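# Hook the hex nut out onto the tape strip

## Task

Remove the hex nut from its spot among the spacers and leave it lying fully on the tape strip, with no part of it off the strip. The hook pick on the table (orange-brown handle, hooked tip) may be used. Avoid leaving any standing spacer toppled or tilted at the end, since each one counts against you, but extracting the nut matters more than sparing the spacers.

## Robot and tools

Robot: two 6-joint arms, left_arm and right_arm, each ending in a two-finger parallel gripper with a wrist camera. They face each other across the table. left_arm's base sits at (-0.037, +0.460, +0.039) m in the scene frame, right_arm's at (-0.030, -0.451, +0.039) m; both bases have +z straight up.

Frames: the scene frame has its origin at the table centre, +z up, and the table surface at z = +0.020 m. Fixed cameras and the table use the scene frame. Everything reported per arm (end_effector_position in metres, end_effector_quat_wxyz, linear and angular velocities, wrist camera pose) is in that arm's own base frame. The gripper's fingers point along its +x axis and close along y; the reported position is the midpoint between the fingers, roughly 3 to 4 cm short of the tips. Only the final 1.5 cm of each inner finger face is flat. Reported hand positions may be a few cm off, worse when the arm is stretched.

Joint order (used in every row and every per-joint list): wrist roll, waist, elbow, shoulder, wrist yaw, wrist pitch. Ranges in rad: wrist roll -3.142..3.142, waist -3.054..3.054, elbow 0..2.356, shoulder 0..3.142, wrist yaw -1.571..1.571, wrist pitch -1.571..1.571. The true end may differ by up to 0.028 rad.

A row is always 14 numbers, each in [-1, 1]: left_arm's six joints then its opening, then right_arm's six joints then its opening, even when one arm is idle. Joint numbers are offsets, not poses: they are added to the arm's Joint targets as they stood when the action (or move) began, not to the previous row. A value of 1.0 equals 2.055 rad for waist, shoulder and elbow, and 4.263 rad for the three wrist joints. Sending the same offset again moves the joint further. Send 0 to hold a joint. The opening number is absolute: +1 fully open, about -0.78 where empty fingers touch, values down to -1 close no further. Closing from fully open needs at least 0.6 s. A 0 in the opening slot is a real command, so resend the current opening to keep a gripper unchanged. To grip, command roughly 0.08 below the grip_measured value seen at first contact (less for a gentler hold).

execute_actions(actions, cameras): actions is a list of actions; each action is a list of up to 15 rows, one per 1/30 s step, with the last row held to fill 15 steps (0.5 s). An action asking a joint to go more than 0.028 rad outside its range is rejected for both arms; a malformed action or a bad first action rejects the whole call. An empty actions list just returns state and images. cameras picks images: omitted/null/["all"] gives all, [] gives none; names are cam_high, cam_low, cam_left_wrist, cam_right_wrist (each 672x504).

move(target, speed, blend, opening_speed, blocking, cameras): target is one 14-number row or a list of up to 15 rows, all offsets from the same starting Joint targets (not chained). All joints move together, so the hand follows a curve and does not avoid obstacles or the other arm. speed is rad/s for the joint with the longest travel, 0.01 to 7, default 0.5; one value or one per target. blend (rad) rounds the corners of a list. opening_speed (0.2 or more, per second on the -1..+1 scale) ramps the grippers. Paths last at least 0.5 s and are cut off past 10 s. blocking=false returns after about 0.5 s while the move keeps going. The result adds a move: line such as done, off_target, moving, held or fault, possibly limits=held.

wait(seconds 0..10) lets time pass holding the last commands; a running move continues. stop brakes a running move. zoom_image(camera, region [x0, y0, x1, y1] in pixels, top-left origin, up to 504x504) enlarges part of a camera's latest image. read_manual gives licence texts only. finished_scene ends the scene permanently; the nut must stay on the tape without the robot.

Result lines: Joint positions and Joint velocities per arm in the joint order above plus the finger-pad gap in m (0.080 open); "within noise" means the arm is still. Joint targets are the base for your next offsets. grip_measured is the opening on the command scale (about 1 mm error, and up to 0.067 narrower than a hard part when squeezed). Joint torques include the arm's weight; External joint torques estimate outside pushback (a push toward larger angles reads lower). Wrist depth gives a 7x7 grid of mm distances per wrist camera (70 to 1000 mm; "-" means no value). "joint sent to its limit", "joint command not followed" (clearance check), blocked, TORQUE FAULT, MOTOR HOT and OVER-TEMPERATURE FAULT lines report trouble.

Motion limits: each step, a joint target may lead its measured angle by at most 0.368 rad (waist, shoulder, elbow) or 0.763 rad (wrists), and an arm's targets are scaled back if they would place the gripper over 70 mm from where it is, so big offsets take several actions.

Avoid: dropping things or anything leaving the table (fails the task), fast impacts and hard pushes, collisions or squeezes between the two arms (can end the scene), and contact loads reaching the torque limits (waist 18.2, shoulder 22.5, elbow 22.4, wrist pitch 5.92, wrist yaw 5.9, wrist roll 5.54 N m), which freeze the arm for 10 s. Long holds, stretched poses or pushing into obstacles heat motors. If an arm is stuck pressing, command its targets back past its measured positions. Loose objects may occasionally get nudged. Smooth, low-effort, quick motion is preferred.

Each tool is called after "Emit:" as name([rows], argument=value, ...), one row to a line, values as JSON.

## Session

Emit:
execute_actions(actions=[])

Scene clock: 0.00 s.
left_arm: end_effector_position=(+0.0805, +0.2876, +0.3264) grip_measured=+0.989 end_effector_quat_wxyz=(+0.880, +0.018, +0.406, +0.245) | right_arm: end_effector_position=(+0.3004, -0.0303, +0.2340) grip_measured=+1.000 end_effector_quat_wxyz=(+0.824, +0.176, +0.287, -0.456)
Joint names: [wrist roll, waist, elbow, shoulder, wrist yaw, wrist pitch]
Joint positions: left_arm=[1.059 1.581 1.661 1.37 0.588 -1.305 0.08] | right_arm=[1.159 0.277 1.272 1.394 0.833 -1.107 0.08]
Joint velocities: within noise
Joint torques (N m): no reading
External joint torques (N m): no reading
Motor temperatures (°C): left_arm=[33 40 32 30 39 44] | right_arm=[38 35 33 31 32 37]
Heat: left arm: hottest wrist pitch 44 °C (+0.0 °C/min); right arm: hottest wrist roll 38 °C (+0.0 °C/min).
Wrist depth (mm): cam_left_wrist=[775 973 - - 544 514 476 / 809 - - - 495 478 453 / 855 - - - 465 445 358 / 911 - - - 435 415 358 / 925 86 - 421 410 - 320 / - 86 - 395 387 - - / - - - 360 351 333 -] | cam_right_wrist=[515 552 531 - - - 908 / 436 365 481 476 - - - / 377 353 412 427 411 413 - / 357 369 378 379 371 381 381 / 341 346 340 341 330 343 329 / - - 305 312 312 300 81 / - - 282 286 286 286 73]
Joint targets: left_arm=[1.059 1.581 1.663 1.368 0.589 -1.303] | right_arm=[1.159 0.277 1.275 1.391 0.835 -1.106]
Tool commands: left_gripper/opening=+0.989207 right_gripper/opening=+1.0

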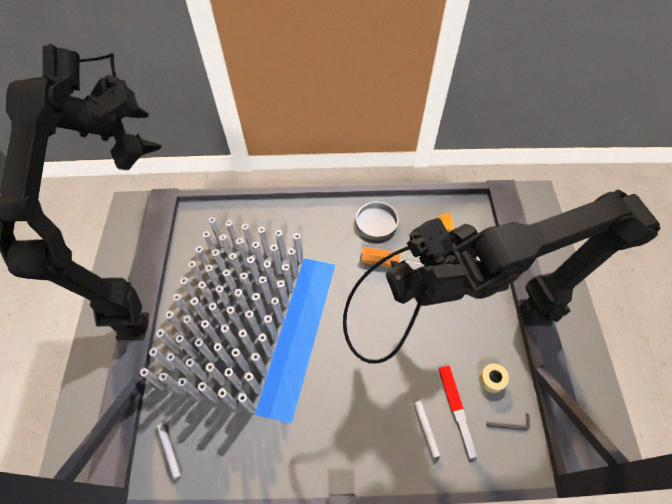

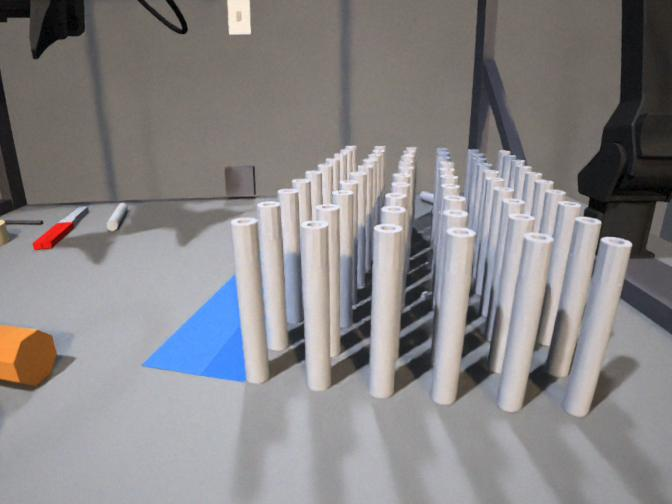

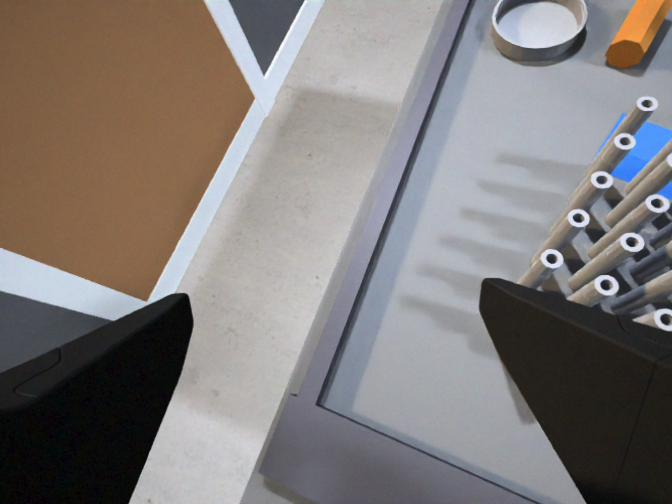

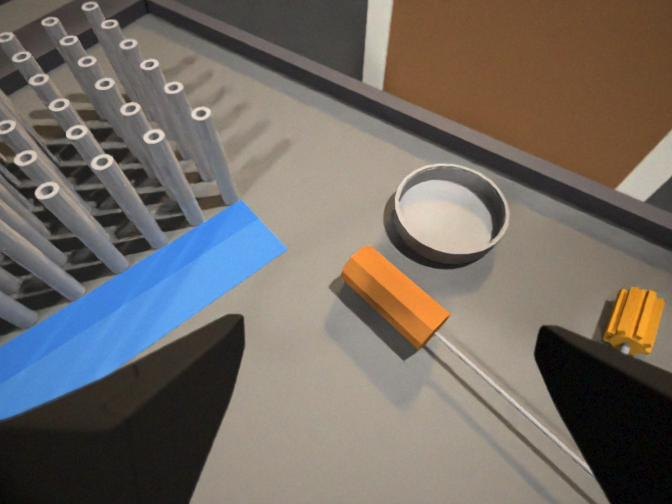

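Emit:
zoom_image(camera="cam_high", region=[130, 200, 350, 430])

Emit:
zoom_image(camera="cam_low", region=[220, 130, 660, 430])

Emit:
zoom_image(camera="cam_high", region=[340, 180, 560, 480])

Scaled by 2.191 from the camera's 672x504 image, which has a finer 960x720 frame.

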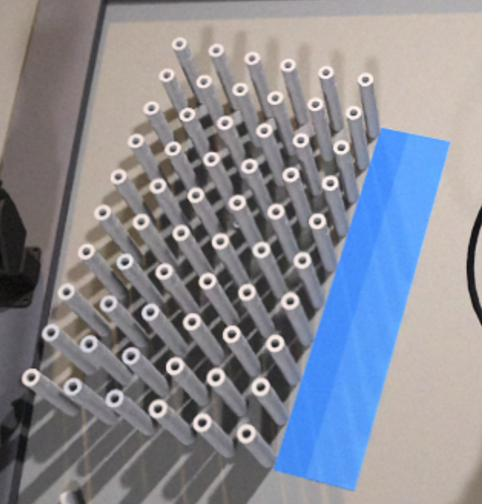

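Scaled by 1.145 from the camera's 672x504 image, which has a finer 960x720 frame.

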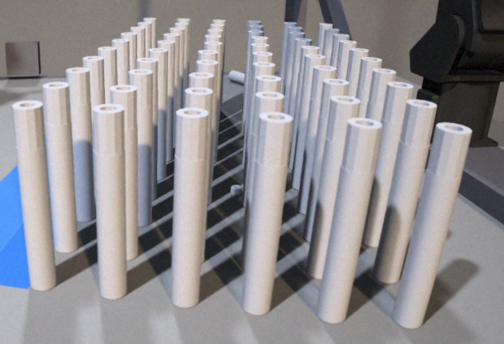

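Scaled by 1.680 from the camera's 672x504 image, which has a finer 960x720 frame.

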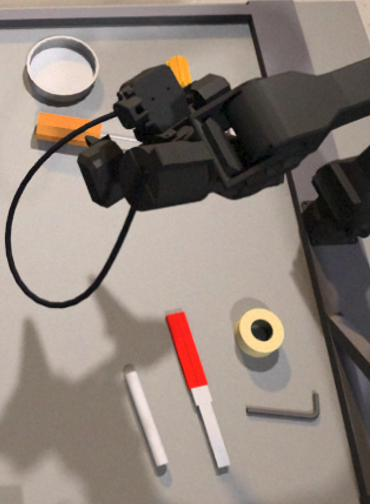

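Emit:
zoom_image(camera="cam_high", region=[200, 270, 280, 330])

Emit:
zoom_image(camera="cam_low", region=[370, 240, 480, 330])

Scaled by 6.300 from the camera's 672x504 image, which has a finer 960x720 frame.

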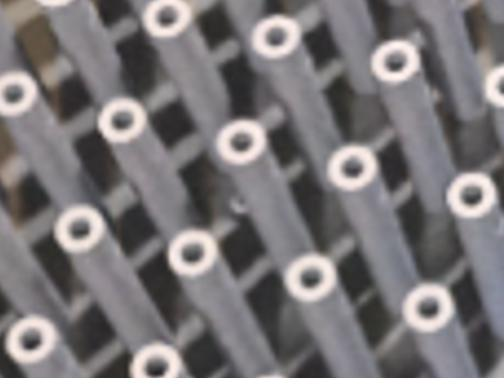

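Scaled by 4.582 from the camera's 672x504 image, which has a finer 960x720 frame.

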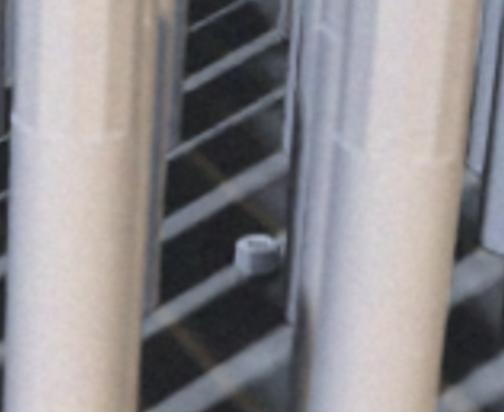

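Emit:
move(target=[-0.2484, -0.6345, -0.1596, -0.0458, -0.1382, -0.0157, 0.989, -0.2719, -0.3869, 0.0511, 0.0136, -0.1959, -0.0589, 1.0], speed=0.9)

Scene clock: 91.57 s.
left_arm: end_effector_position=(+0.2337, +0.0665, +0.2210) grip_measured=+0.989 end_effector_quat_wxyz=(+0.786, -0.084, +0.603, +0.108) | right_arm: end_effector_position=(+0.2287, -0.1298, +0.1980) grip_measured=+1.000 end_effector_quat_wxyz=(+0.739, +0.164, +0.623, -0.197)
Joint names: [wrist roll, waist, elbow, shoulder, wrist yaw, wrist pitch]
Joint positions: left_arm=[0.005 0.279 1.346 1.285 0.003 -1.37 0.08] | right_arm=[0.004 -0.514 1.368 1.413 0.004 -1.355 0.08]
Joint velocities: within noise
Joint torques (N m): left_arm=[-0.17 -0.25 4.78 -4.63 -0.17 0.98] | right_arm=[-0.1 -0.39 8.09 -5.08 -0.12 0.45]
External joint torques (N m): left_arm=[-0.17 -0.25 -1 -0.95 -0.17 0.23] | right_arm=[-0.1 -0.37 2.43 -0.57 -0.12 -0.16]
Motor temperatures (°C): left_arm=[33 38 36 35 38 46] | right_arm=[37 34 38 34 33 38]
Heat: left arm: hottest wrist pitch 46 °C (+0.0 °C/min); right arm: hottest elbow 38 °C (+1.0 °C/min).
Wrist depth (mm): cam_left_wrist=[279 281 270 288 294 299 303 / 286 286 291 293 298 304 310 / 293 267 299 303 306 267 313 / 236 287 305 309 313 282 256 / 303 86 312 315 269 - 241 / - 86 316 271 297 - - / - 307 313 323 262 230 -] | cam_right_wrist=[260 259 257 228 253 251 254 / 268 268 266 239 264 262 262 / 277 275 273 273 272 272 271 / 285 286 284 281 281 276 278 / 298 292 291 293 290 287 288 / - - 302 303 301 281 81 / - - 315 315 309 295 73]
Joint targets: left_arm=[0.000 0.277 1.335 1.273 -0.001 -1.370] | right_arm=[0.000 -0.518 1.380 1.419 0.000 -1.357]
move: done

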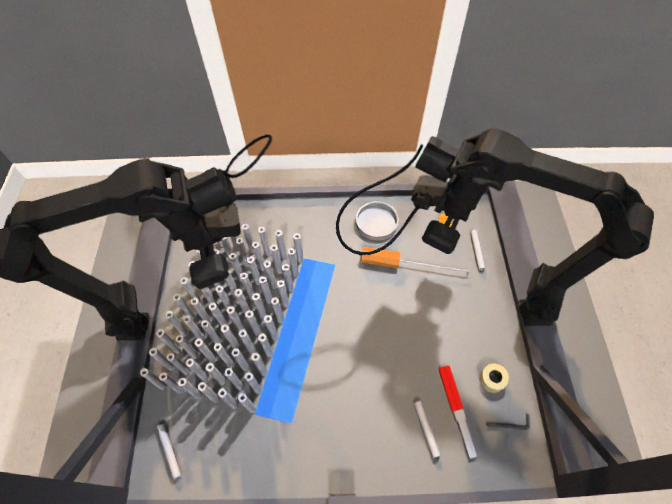

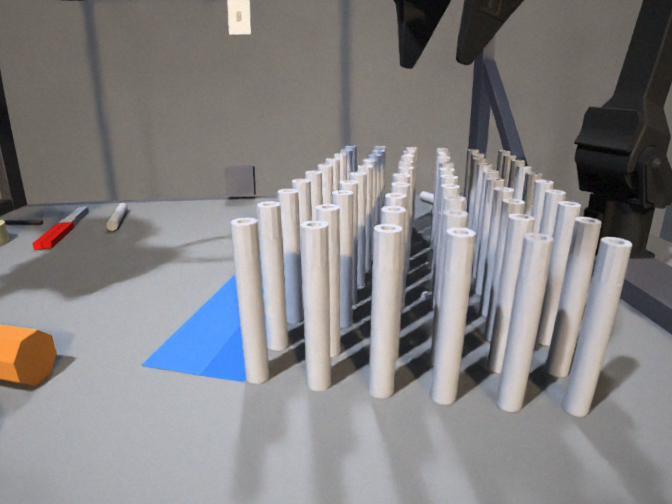

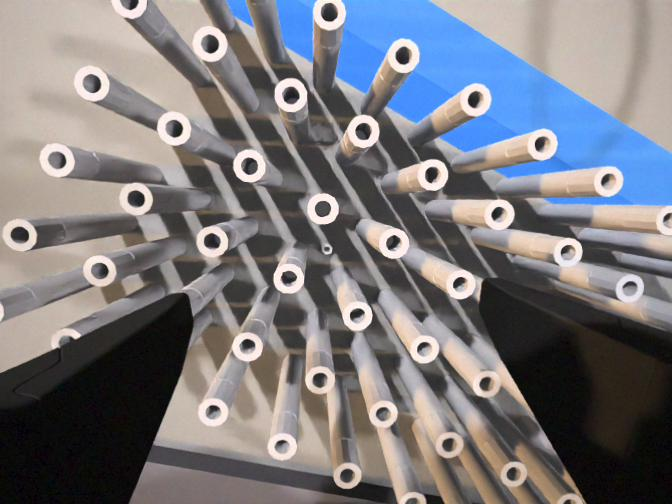

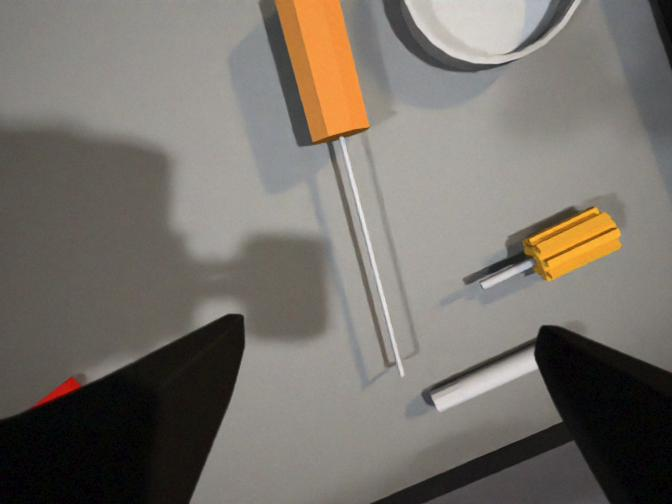

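Emit:
zoom_image(camera="cam_left_wrist", region=[210, 140, 450, 340])

Emit:
zoom_image(camera="cam_right_wrist", region=[240, 120, 480, 400])

Scaled by 2.100 from the camera's 672x504 image, which has a finer 960x720 frame.

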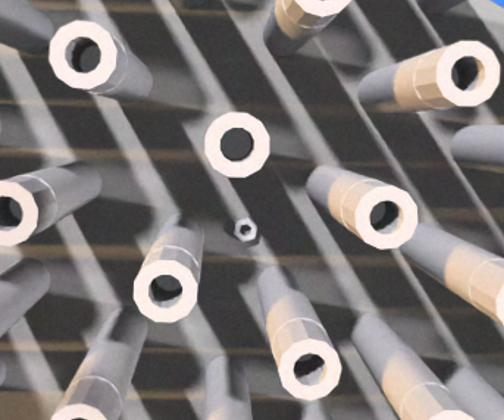

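Scaled by 1.800 from the camera's 672x504 image, which has a finer 960x720 frame.

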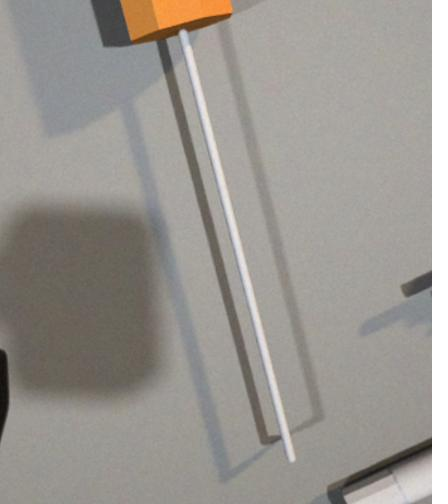

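Emit:
zoom_image(camera="cam_low", region=[0, 280, 160, 420])

Emit:
zoom_image(camera="cam_right_wrist", region=[250, 0, 410, 160])

Emit:
zoom_image(camera="cam_right_wrist", region=[330, 300, 430, 400])

Scaled by 3.150 from the camera's 672x504 image, which has a finer 960x720 frame.

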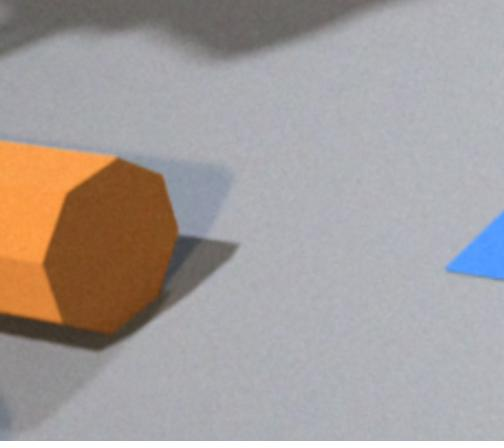

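Scaled by 3.150 from the camera's 672x504 image, which has a finer 960x720 frame.

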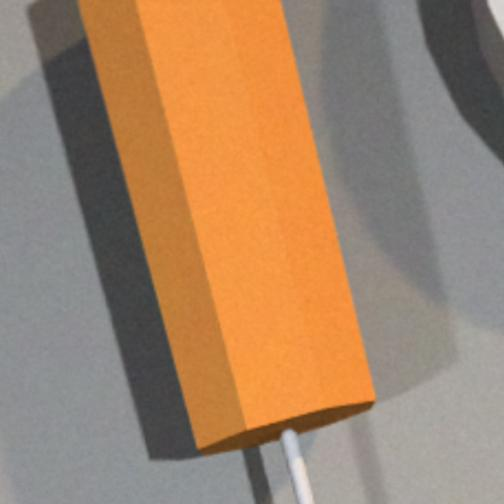

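Scaled by 5.040 from the camera's 672x504 image, which has a finer 960x720 frame.

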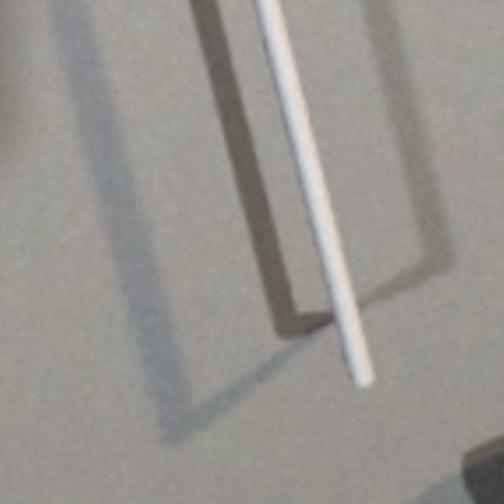

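Emit:
move(target=[0, 0, 0, 0, 0, 0, 0.989, -0.0439, 0.0347, 0.0822, 0.2788, 0, 0.0537, 0.4], speed=0.6)

Emit:
zoom_image(camera="cam_right_wrist", region=[150, 150, 600, 504])

Emit:
zoom_image(camera="cam_high", region=[330, 200, 500, 320])

Scene clock: 192.13 s.
left_arm: end_effector_position=(+0.2336, +0.0665, +0.2209) grip_measured=+0.989 end_effector_quat_wxyz=(+0.786, -0.084, +0.603, +0.108) | right_arm: end_effector_position=(+0.3344, -0.1619, +0.0745) grip_measured=+0.402 end_effector_quat_wxyz=(+0.697, +0.094, +0.704, -0.094)
Joint names: [wrist roll, waist, elbow, shoulder, wrist yaw, wrist pitch]
Joint positions: left_arm=[0.005 0.279 1.346 1.285 0.003 -1.37 0.08] | right_arm=[-0.183 -0.449 1.539 1.987 0.004 -1.131 0.053]
Joint velocities: within noise
Joint torques (N m): left_arm=[-0.18 -0.16 4.8 -4.64 -0.16 0.97] | right_arm=[-0.1 0.22 7.49 -9.9 -0.11 0.48]
External joint torques (N m): left_arm=[-0.18 -0.17 -0.98 -0.94 -0.16 0.21] | right_arm=[-0.1 0.23 2.15 -1.62 -0.1 0.17]
Motor temperatures (°C): left_arm=[32 37 35 37 37 44] | right_arm=[36 34 39 33 32 36]
Heat: left arm: hottest wrist pitch 44 °C (-1.0 °C/min); right arm: hottest elbow 39 °C (+0.0 °C/min).
Wrist depth (mm): cam_left_wrist=[280 280 271 287 292 299 302 / 286 288 291 293 298 304 309 / 292 267 298 302 305 269 313 / 235 299 306 310 312 282 256 / 304 86 313 315 268 - 241 / - 86 317 270 296 - - / - 307 313 322 260 230 -] | cam_right_wrist=[131 129 128 127 126 124 124 / 137 137 136 132 131 132 130 / 146 146 145 116 139 141 138 / 158 156 155 130 122 152 147 / 170 168 163 127 159 159 162 / 180 - - 179 178 87 168 / - - 192 196 193 78 -]
Joint targets: left_arm=[0.000 0.277 1.335 1.273 0.000 -1.370] | right_arm=[-0.187 -0.447 1.549 1.992 0.000 -1.129]
move: done

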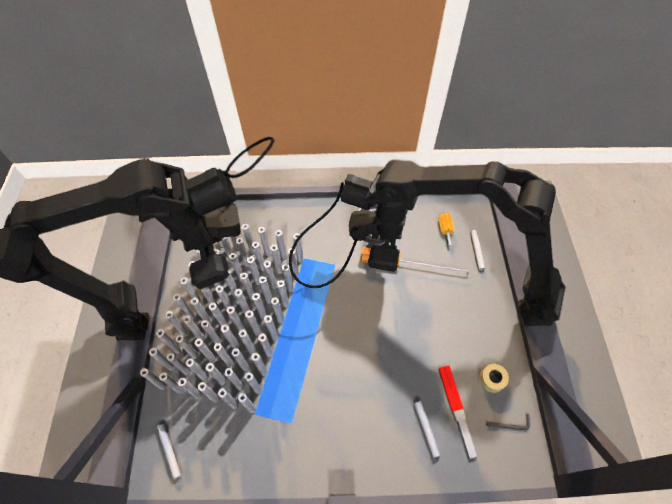

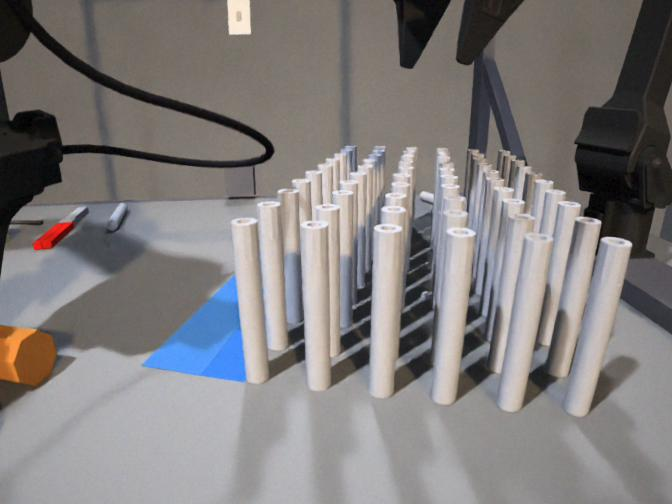

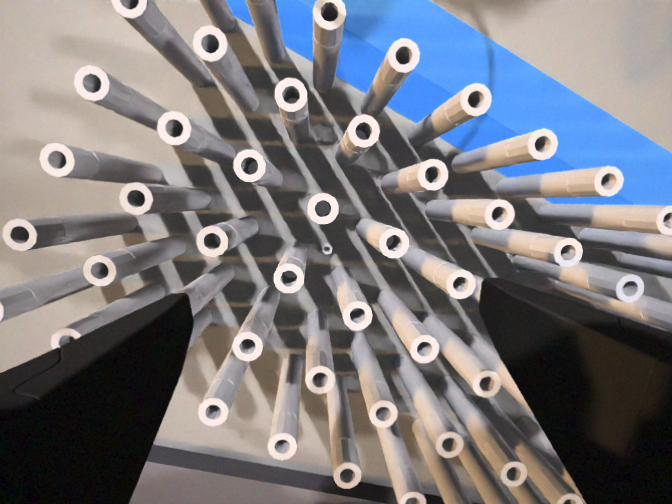

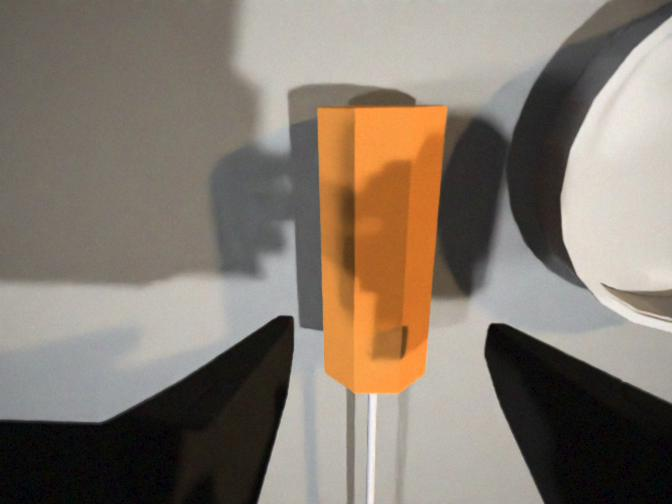

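Scaled by 1.120 from the camera's 672x504 image, which has a finer 960x720 frame.

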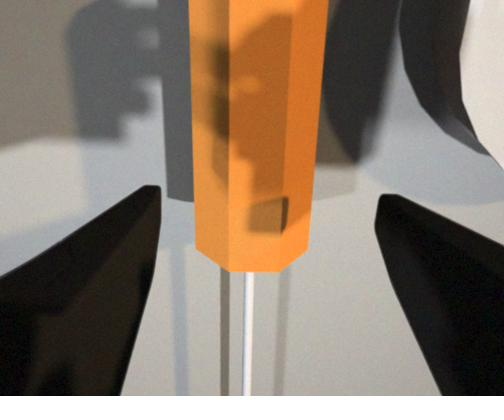

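Scaled by 2.965 from the camera's 672x504 image, which has a finer 960x720 frame.

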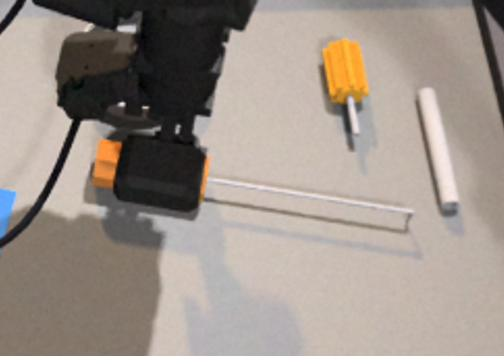

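Emit:
move(target=[0, 0, 0, 0, 0, 0, 0.989, 0, 0.0024, -0.045, 0.0169, 0, 0.0301, 0.4], speed=0.25, cameras=["cam_right_wrist", "cam_low"])

Scene clock: 214.80 s.
left_arm: end_effector_position=(+0.2336, +0.0665, +0.2209) grip_measured=+0.989 end_effector_quat_wxyz=(+0.786, -0.084, +0.603, +0.108) | right_arm: end_effector_position=(+0.3394, -0.1626, +0.0443) grip_measured=+0.402 end_effector_quat_wxyz=(+0.704, +0.090, +0.698, -0.094)
Joint names: [wrist roll, waist, elbow, shoulder, wrist yaw, wrist pitch]
Joint positions: left_arm=[0.005 0.279 1.346 1.285 0.003 -1.37 0.08] | right_arm=[-0.184 -0.445 1.462 2.02 0.004 -1.004 0.053]
Joint velocities: within noise
Joint torques (N m): left_arm=[-0.16 -0.22 4.82 -4.66 -0.16 0.98] | right_arm=[-0.09 0.43 5.26 -9.85 -0.11 0.55]
External joint torques (N m): left_arm=[-0.16 -0.21 -0.97 -0.98 -0.16 0.22] | right_arm=[-0.09 0.44 0 -1.41 -0.1 0.2]
Motor temperatures (°C): left_arm=[32 37 35 37 37 44] | right_arm=[36 34 38 35 32 36]
Heat: left arm: hottest wrist pitch 44 °C (-1.0 °C/min); right arm: hottest elbow 38 °C (-1.0 °C/min).
Wrist depth (mm): cam_left_wrist=[280 282 271 288 292 298 303 / 285 288 291 293 299 304 309 / 293 267 298 303 305 269 312 / 236 300 306 309 313 281 256 / 303 86 312 315 269 - 241 / - 87 316 271 296 - - / - 306 315 323 259 231 -] | cam_right_wrist=[- 103 102 101 101 100 100 / - 109 109 106 104 105 104 / 116 115 115 - - 113 105 / 124 125 123 88 90 119 115 / 135 133 129 92 97 127 124 / 144 - - 102 97 87 133 / - - 151 129 150 83 -]
Joint targets: left_arm=[0.000 0.277 1.335 1.273 0.000 -1.370] | right_arm=[-0.187 -0.441 1.457 2.026 0.000 -1.000]
move: done
Images, in order (width x height): cam_low 672x504, cam_right_wrist 672x504.

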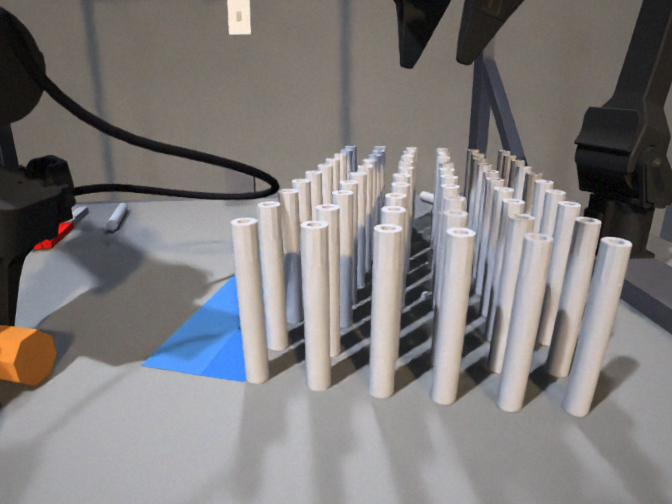

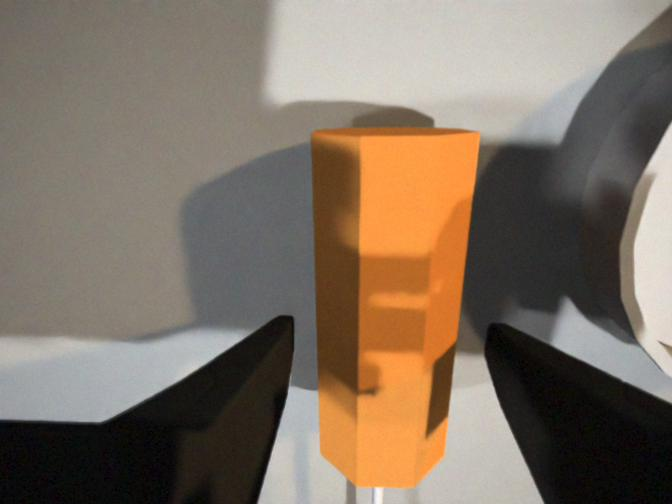

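Emit:
move(target=[0, 0, 0, 0, 0, 0, 0.989, 0, 0, -0.0134, 0.0081, 0, 0.0099, 0.4], speed=0.15, cameras=["cam_right_wrist", "cam_high"])

Emit:
zoom_image(camera="cam_right_wrist", region=[200, 250, 580, 504])

Scene clock: 223.57 s.
left_arm: end_effector_position=(+0.2336, +0.0665, +0.2209) grip_measured=+0.989 end_effector_quat_wxyz=(+0.786, -0.084, +0.603, +0.108) | right_arm: end_effector_position=(+0.3393, -0.1625, +0.0324) grip_measured=+0.402 end_effector_quat_wxyz=(+0.704, +0.090, +0.699, -0.094)
Joint names: [wrist roll, waist, elbow, shoulder, wrist yaw, wrist pitch]
Joint positions: left_arm=[0.005 0.279 1.346 1.285 0.003 -1.37 0.08] | right_arm=[-0.184 -0.445 1.435 2.035 0.004 -0.962 0.053]
Joint velocities: within noise
Joint torques (N m): left_arm=[-0.17 -0.22 4.83 -4.64 -0.16 0.98] | right_arm=[-0.09 0.43 5.08 -9.62 -0.11 0.53]
External joint torques (N m): left_arm=[-0.17 -0.22 -0.92 -1 -0.16 0.22] | right_arm=[-0.09 0.44 -0.01 -1.28 -0.1 0.2]
Motor temperatures (°C): left_arm=[32 37 35 37 37 44] | right_arm=[36 34 37 36 32 36]
Heat: left arm: hottest wrist pitch 44 °C (-1.0 °C/min); right arm: hottest elbow 37 °C (-2.0 °C/min).
Wrist depth (mm): cam_left_wrist=[279 282 271 286 293 298 303 / 285 287 291 293 298 303 310 / 293 267 298 303 306 270 313 / 236 299 306 310 312 282 255 / 304 86 312 315 268 - 241 / - 86 316 269 296 - - / - 307 314 322 260 231 -] | cam_right_wrist=[- 92 91 92 92 - 91 / - 98 97 96 95 95 94 / 104 104 103 - - 101 98 / - 111 110 - 72 109 101 / 120 119 116 81 80 112 115 / - - - 86 84 87 120 / - - 133 97 97 83 -]
Joint targets: left_arm=[0.000 0.277 1.335 1.273 0.000 -1.370] | right_arm=[-0.187 -0.441 1.429 2.043 0.000 -0.958]
move: done
Images, in order (width x height): cam_high 672x504, cam_right_wrist 672x504.

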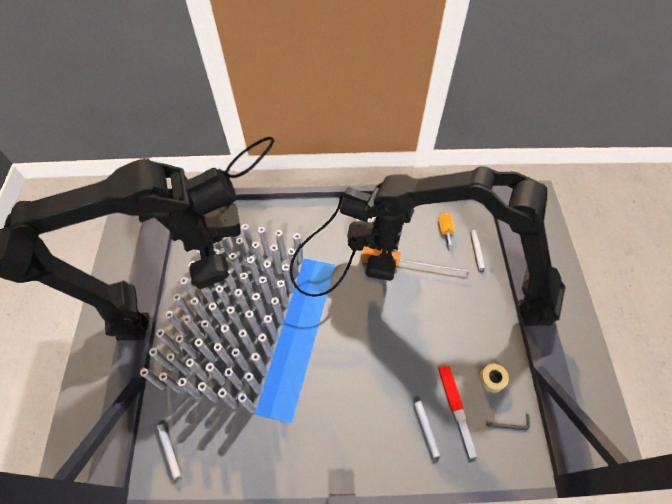

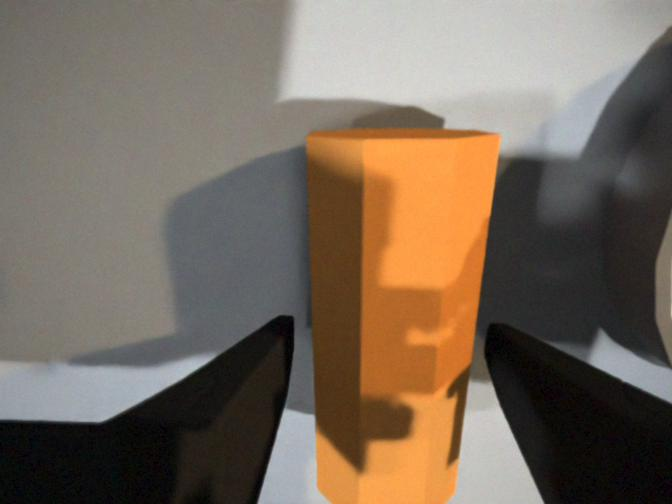

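Scaled by 1.326 from the camera's 672x504 image, which has a finer 960x720 frame.

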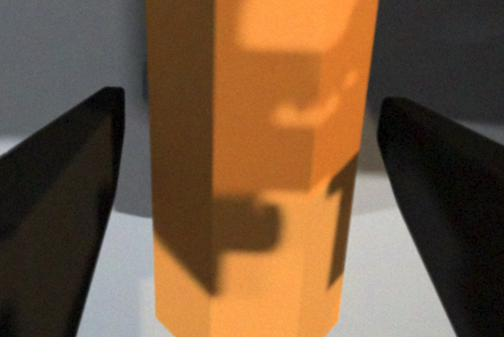

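Emit:
move([
  [0, 0, 0, 0, 0, 0, 0.989, 0, 0, -0.0042, 0.0025, 0, 0.0034, 0.4],
  [0, 0, 0, 0, 0, 0, 0.989, 0, 0, -0.0042, 0.0025, 0, 0.0034, -0.08],
], speed=0.15, opening_speed=0.5, cameras=["cam_right_wrist", "cam_high"])

Scene clock: 260.83 s.
left_arm: end_effector_position=(+0.2336, +0.0665, +0.2209) grip_measured=+0.989 end_effector_quat_wxyz=(+0.786, -0.084, +0.603, +0.108) | right_arm: end_effector_position=(+0.3398, -0.1623, +0.0288) grip_measured=-0.010 end_effector_quat_wxyz=(+0.704, +0.090, +0.698, -0.094)
Joint names: [wrist roll, waist, elbow, shoulder, wrist yaw, wrist pitch]
Joint positions: left_arm=[0.005 0.279 1.346 1.285 0.003 -1.37 0.08] | right_arm=[-0.185 -0.445 1.427 2.04 0.002 -0.947 0.035]
Joint velocities: within noise
Joint torques (N m): left_arm=[-0.16 -0.24 4.86 -4.62 -0.16 0.98] | right_arm=[-0.06 0.34 5.18 -9.52 -0.08 0.53]
External joint torques (N m): left_arm=[-0.16 -0.26 -0.91 -0.98 -0.15 0.22] | right_arm=[-0.06 0.39 0.02 -1.06 -0.07 0.18]
Motor temperatures (°C): left_arm=[32 36 35 37 37 44] | right_arm=[35 34 36 39 32 36]
Heat: left arm: hottest wrist pitch 44 °C (+0.0 °C/min); right arm: hottest shoulder 39 °C (+5.0 °C/min).
Wrist depth (mm): cam_left_wrist=[279 281 271 287 294 298 302 / 286 287 291 293 298 305 309 / 293 267 298 304 306 269 313 / 236 299 306 309 312 282 256 / 304 86 313 315 269 - 241 / - 86 317 270 297 - - / - 307 314 322 261 230 -] | cam_right_wrist=[- 90 88 89 89 - 88 / - 95 95 94 92 92 92 / 101 101 100 - - 98 95 / - 109 108 80 - 105 102 / 116 115 114 82 73 110 111 / - 122 - 83 79 87 117 / - - - 87 86 73 -]
Joint targets: left_arm=[0.000 0.277 1.335 1.273 0.000 -1.370] | right_arm=[-0.187 -0.442 1.421 2.048 0.000 -0.944]
move: done
Images, in order (width x height): cam_high 672x504, cam_right_wrist 672x504.

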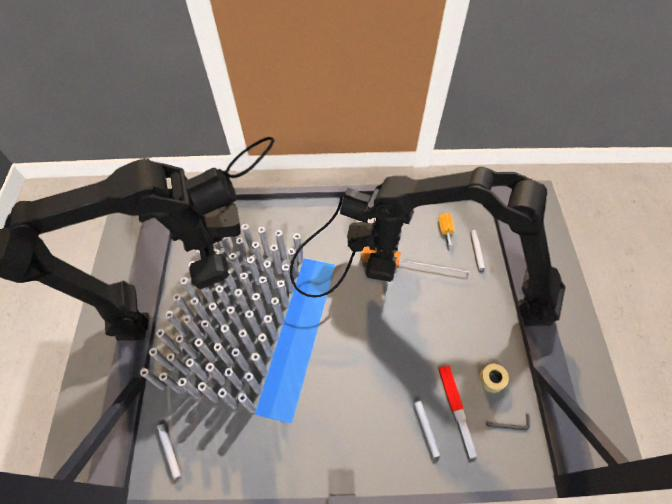

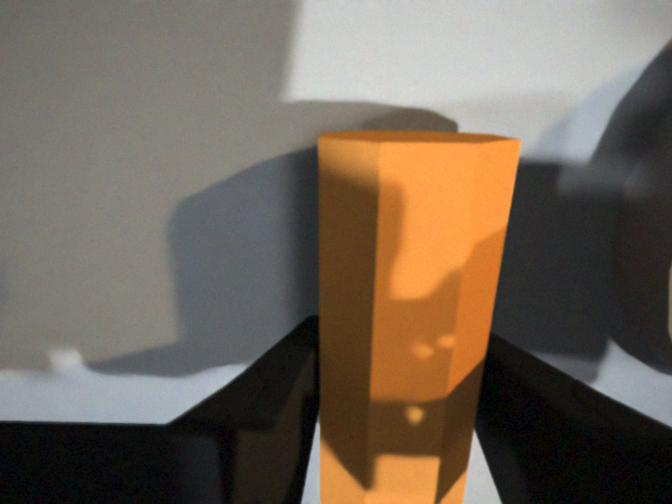

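Emit:
zoom_image(camera="cam_left_wrist", region=[307, 228, 347, 268])

This scene's latest camera images include none from cam_left_wrist. They are from: cam_high, cam_right_wrist. cam_left_wrist's image comes with the result of a call that names it in "cameras".

Emit:
move(target=[0, 0, 0, 0, 0, 0, 0.989, 0, 0, 0.0996, -0.0348, 0, -0.0648, -0.12], speed=0.3)

Emit:
zoom_image(camera="cam_left_wrist", region=[307, 228, 347, 268])

Emit:
zoom_image(camera="cam_high", region=[330, 180, 500, 320])

Scene clock: 303.93 s.
left_arm: end_effector_position=(+0.2336, +0.0665, +0.2209) grip_measured=+0.989 end_effector_quat_wxyz=(+0.786, -0.084, +0.603, +0.108) | right_arm: end_effector_position=(+0.3360, -0.1604, +0.0909) grip_measured=-0.010 end_effector_quat_wxyz=(+0.692, +0.094, +0.710, -0.090)
Joint names: [wrist roll, waist, elbow, shoulder, wrist yaw, wrist pitch]
Joint positions: left_arm=[0.005 0.279 1.346 1.285 0.003 -1.37 0.08] | right_arm=[-0.185 -0.445 1.613 1.993 0.002 -1.217 0.035]
Joint velocities: within noise
Joint torques (N m): left_arm=[-0.17 -0.19 4.77 -4.67 -0.16 0.98] | right_arm=[-0.06 0.17 7.74 -12.8 -0.08 0.02]
External joint torques (N m): left_arm=[-0.17 -0.22 -0.97 -1.03 -0.15 0.23] | right_arm=[-0.06 0.2 2.38 -4.47 -0.08 -0.27]
Motor temperatures (°C): left_arm=[32 36 35 37 37 44] | right_arm=[35 34 35 42 32 36]
Heat: left arm: hottest wrist pitch 44 °C (+0.0 °C/min); right arm: hottest shoulder 42 °C (+4.0 °C/min).
Wrist depth (mm): cam_left_wrist=[279 282 271 288 292 297 303 / 285 287 291 293 299 304 309 / 293 266 298 303 304 269 312 / 236 298 306 308 311 282 256 / 304 86 312 316 268 - 240 / - 87 317 270 296 - - / - 306 314 323 260 230 -] | cam_right_wrist=[143 143 141 140 139 138 136 / 155 151 150 149 146 145 144 / 163 162 161 - - 153 153 / 176 175 173 - - 168 164 / 190 188 185 81 73 179 179 / 204 202 - 83 79 87 192 / - - - 87 86 73 -]
Joint targets: left_arm=[0.000 0.277 1.335 1.273 0.000 -1.370] | right_arm=[-0.187 -0.442 1.625 1.977 0.000 -1.220]
move: done

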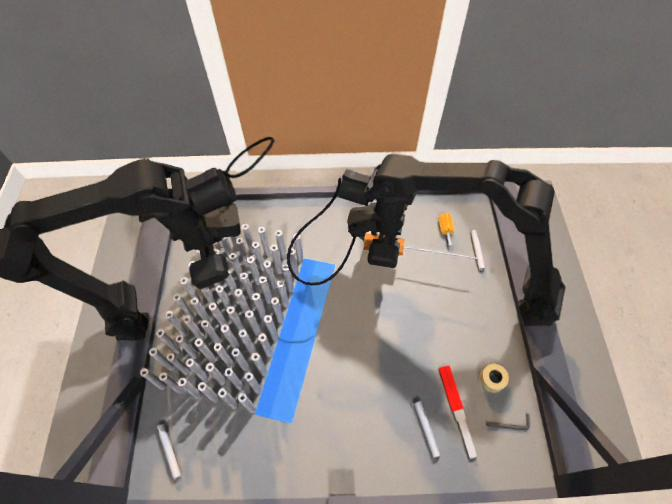

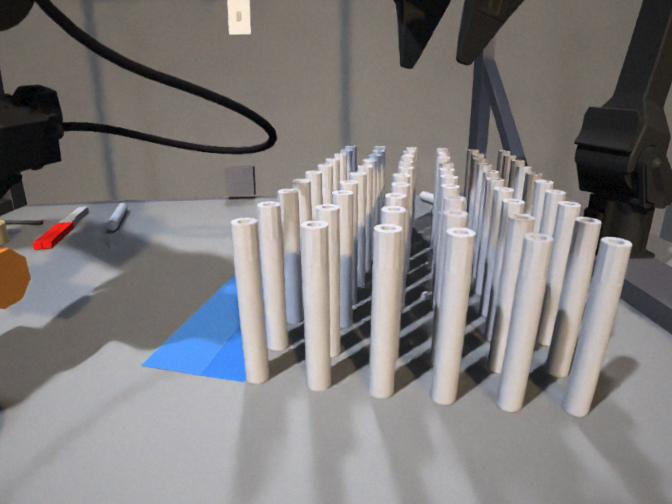

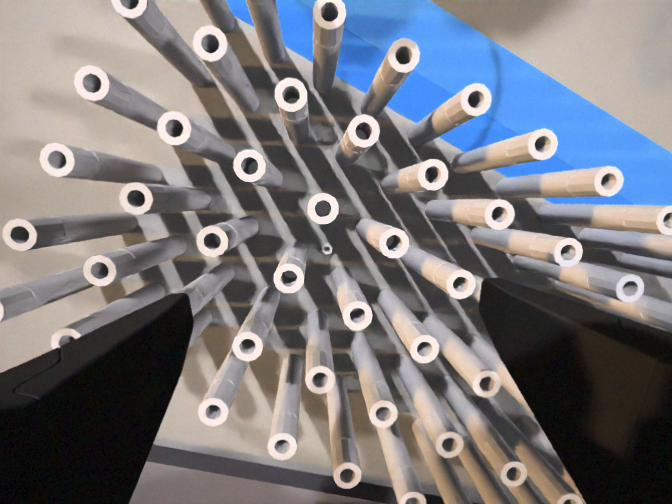

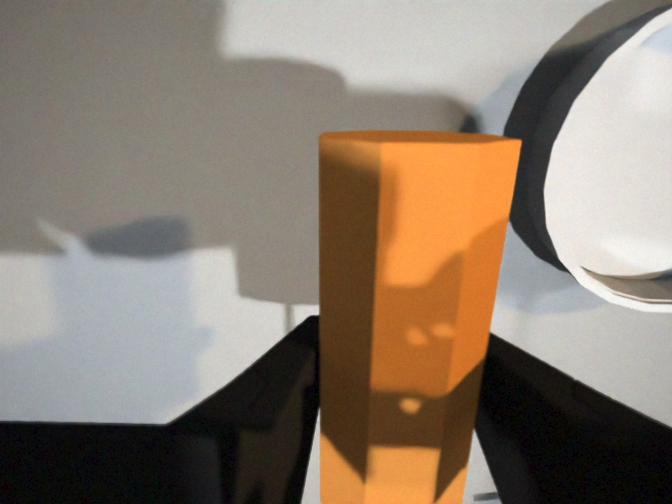

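Scaled by 12.600 from the camera's 672x504 image, which has a finer 960x720 frame.

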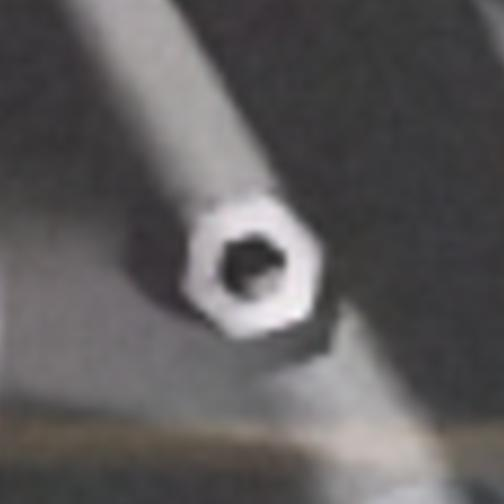

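Scaled by 2.965 from the camera's 672x504 image, which has a finer 960x720 frame.

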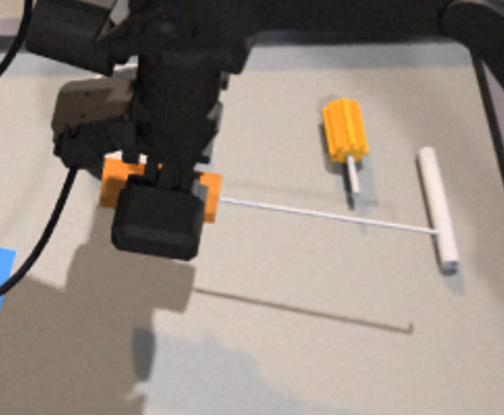

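Emit:
move(target=[0, 0, 0, 0, 0, 0, 0.989, 0, 0, -0.0930, 0.0306, 0, 0.0599, -0.12], speed=0.25, cameras=["cam_right_wrist", "cam_high"])

Scene clock: 450.23 s.
left_arm: end_effector_position=(+0.2336, +0.0665, +0.2209) grip_measured=+0.989 end_effector_quat_wxyz=(+0.786, -0.084, +0.603, +0.108) | right_arm: end_effector_position=(+0.3392, -0.1620, +0.0331) grip_measured=-0.010 end_effector_quat_wxyz=(+0.703, +0.090, +0.700, -0.093)
Joint names: [wrist roll, waist, elbow, shoulder, wrist yaw, wrist pitch]
Joint positions: left_arm=[0.005 0.279 1.346 1.285 0.003 -1.37 0.08] | right_arm=[-0.185 -0.445 1.438 2.036 0.002 -0.968 0.035]
Joint velocities: within noise
Joint torques (N m): left_arm=[-0.17 -0.15 4.82 -4.65 -0.17 0.99] | right_arm=[-0.06 0.36 5.47 -10.13 -0.08 0.52]
External joint torques (N m): left_arm=[-0.18 -0.15 -0.95 -0.99 -0.17 0.23] | right_arm=[-0.06 0.32 0.28 -1.63 -0.07 0.19]
Motor temperatures (°C): left_arm=[31 35 35 38 36 43] | right_arm=[34 33 40 51 32 34]
Heat: left arm: hottest wrist pitch 43 °C (+0.0 °C/min); right arm: hottest shoulder 51 °C (+2.0 °C/min). Fold the right arm in close to its base, or ease its load, before you think long.
Wrist depth (mm): cam_left_wrist=[280 282 271 288 293 298 302 / 285 287 292 293 298 303 309 / 293 267 299 304 305 269 312 / 235 299 306 309 313 281 256 / 304 86 312 314 269 - 241 / - 87 317 270 296 - - / - 306 314 323 259 230 -] | cam_right_wrist=[- 92 91 92 92 - 91 / - 98 97 97 95 95 94 / 105 104 104 - - 101 98 / - 111 111 - - 109 102 / 120 119 118 81 73 114 114 / - 127 - 83 79 87 122 / - - - 87 87 73 -]
Joint targets: left_arm=[0.000 0.277 1.335 1.273 0.000 -1.370] | right_arm=[-0.187 -0.442 1.434 2.040 0.000 -0.965]
MOTOR HOT: the shoulder of the right arm reports 51 °C; the controller stops that arm at 95 °C. To cool a motor, set the load down, stop pushing, or move to a pose that needs little force.
move: done
Images, in order (width x height): cam_high 672x504, cam_right_wrist 672x504.

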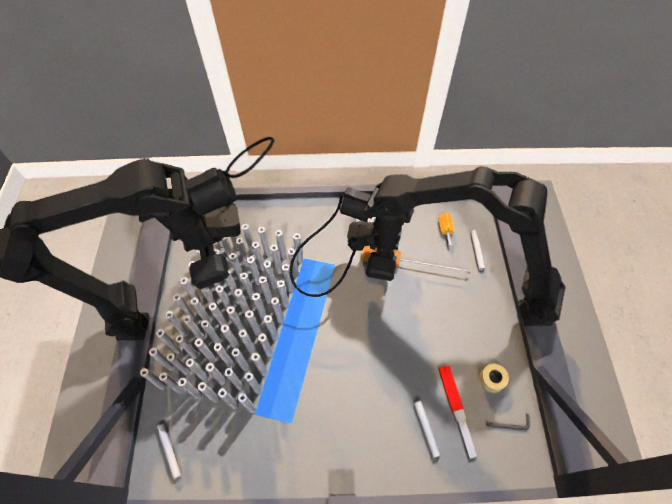

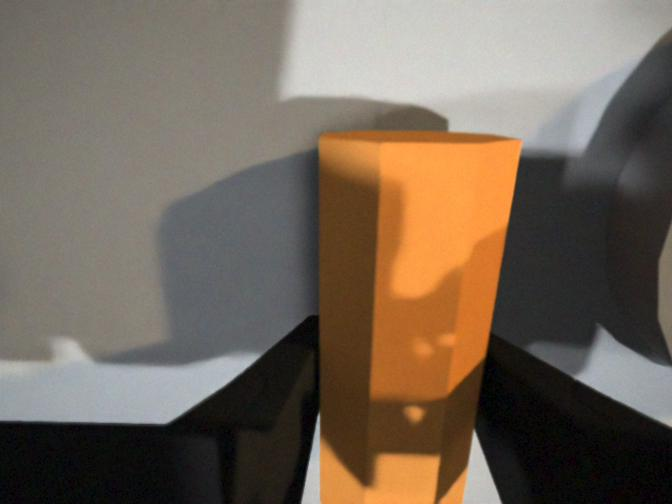

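Emit:
move([
  [0,0,0,0,0,0,0.989, 0,0,-0.0063,0.0039,0,0.0049,-0.12],
  [0,0,0,0,0,0,0.989, 0,0,-0.0063,0.0039,0,0.0049,0.75],
  [0,0,0,0,0,0,0.989, 0,0,0.0080,-0.0049,0,-0.0062,0.75],
  [0,0,0,0,0,0,0.989, 0.0194,0.0378,-0.0036,-0.0127,0,-0.0043,0.75],
], speed=[0.1, 0.1, 0.1, 0.07], cameras=["cam_right_wrist", "cam_high"])

Scene clock: 465.07 s.
left_arm: end_effector_position=(+0.2336, +0.0665, +0.2209) grip_measured=+0.989 end_effector_quat_wxyz=(+0.786, -0.084, +0.603, +0.108) | right_arm: end_effector_position=(+0.3456, -0.1334, +0.0332) grip_measured=+0.748 end_effector_quat_wxyz=(+0.696, +0.091, +0.706, -0.091)
Joint names: [wrist roll, waist, elbow, shoulder, wrist yaw, wrist pitch]
Joint positions: left_arm=[0.005 0.279 1.346 1.285 0.003 -1.37 0.08] | right_arm=[-0.109 -0.367 1.433 2.032 0.002 -0.986 0.069]
Joint velocities: within noise
Joint torques (N m): left_arm=[-0.18 -0.2 4.82 -4.65 -0.17 0.98] | right_arm=[0.15 0.29 5.09 -12.83 -0.07 0.45]
External joint torques (N m): left_arm=[-0.19 -0.22 -0.98 -0.96 -0.17 0.21] | right_arm=[0.15 0.29 -0.11 -4.4 -0.06 0.12]
Motor temperatures (°C): left_arm=[31 35 35 38 36 43] | right_arm=[34 33 38 49 32 34]
Heat: left arm: hottest wrist pitch 43 °C (+0.0 °C/min); right arm: hottest shoulder 49 °C (-1.0 °C/min). Fold the right arm in close to its base, or ease its load, before you think long.
Wrist depth (mm): cam_left_wrist=[280 281 271 286 292 299 302 / 287 288 291 293 298 303 310 / 292 266 297 303 306 268 314 / 236 299 306 310 312 281 256 / 304 86 311 315 268 - 241 / - 86 317 270 295 - - / - 305 313 322 260 231 -] | cam_right_wrist=[- 92 90 92 91 - 90 / - 98 97 96 94 94 94 / 105 104 104 103 - - 100 / - 112 111 110 75 77 108 / 121 120 118 121 78 78 116 / - - 125 128 89 88 78 / - - 139 140 88 97 75]
Joint targets: left_arm=[0.000 0.277 1.335 1.273 0.000 -1.370] | right_arm=[-0.104 -0.364 1.427 2.014 0.000 -0.983]
MOTOR HOT: still on. The shoulder of the right arm reports 49 °C.
move: done
Images, in order (width x height): cam_high 672x504, cam_right_wrist 672x504.

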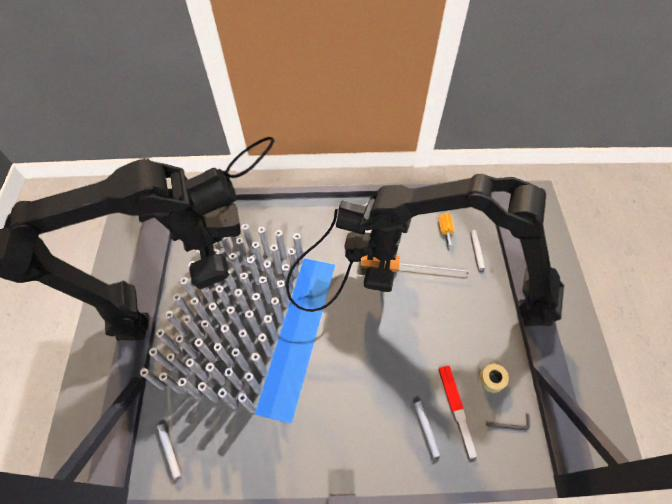

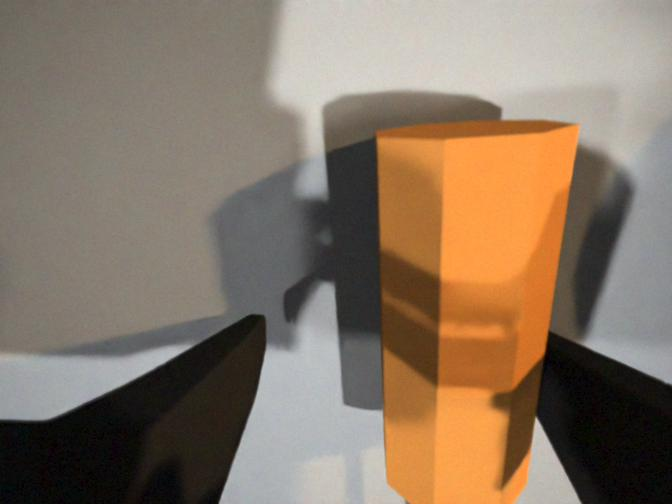

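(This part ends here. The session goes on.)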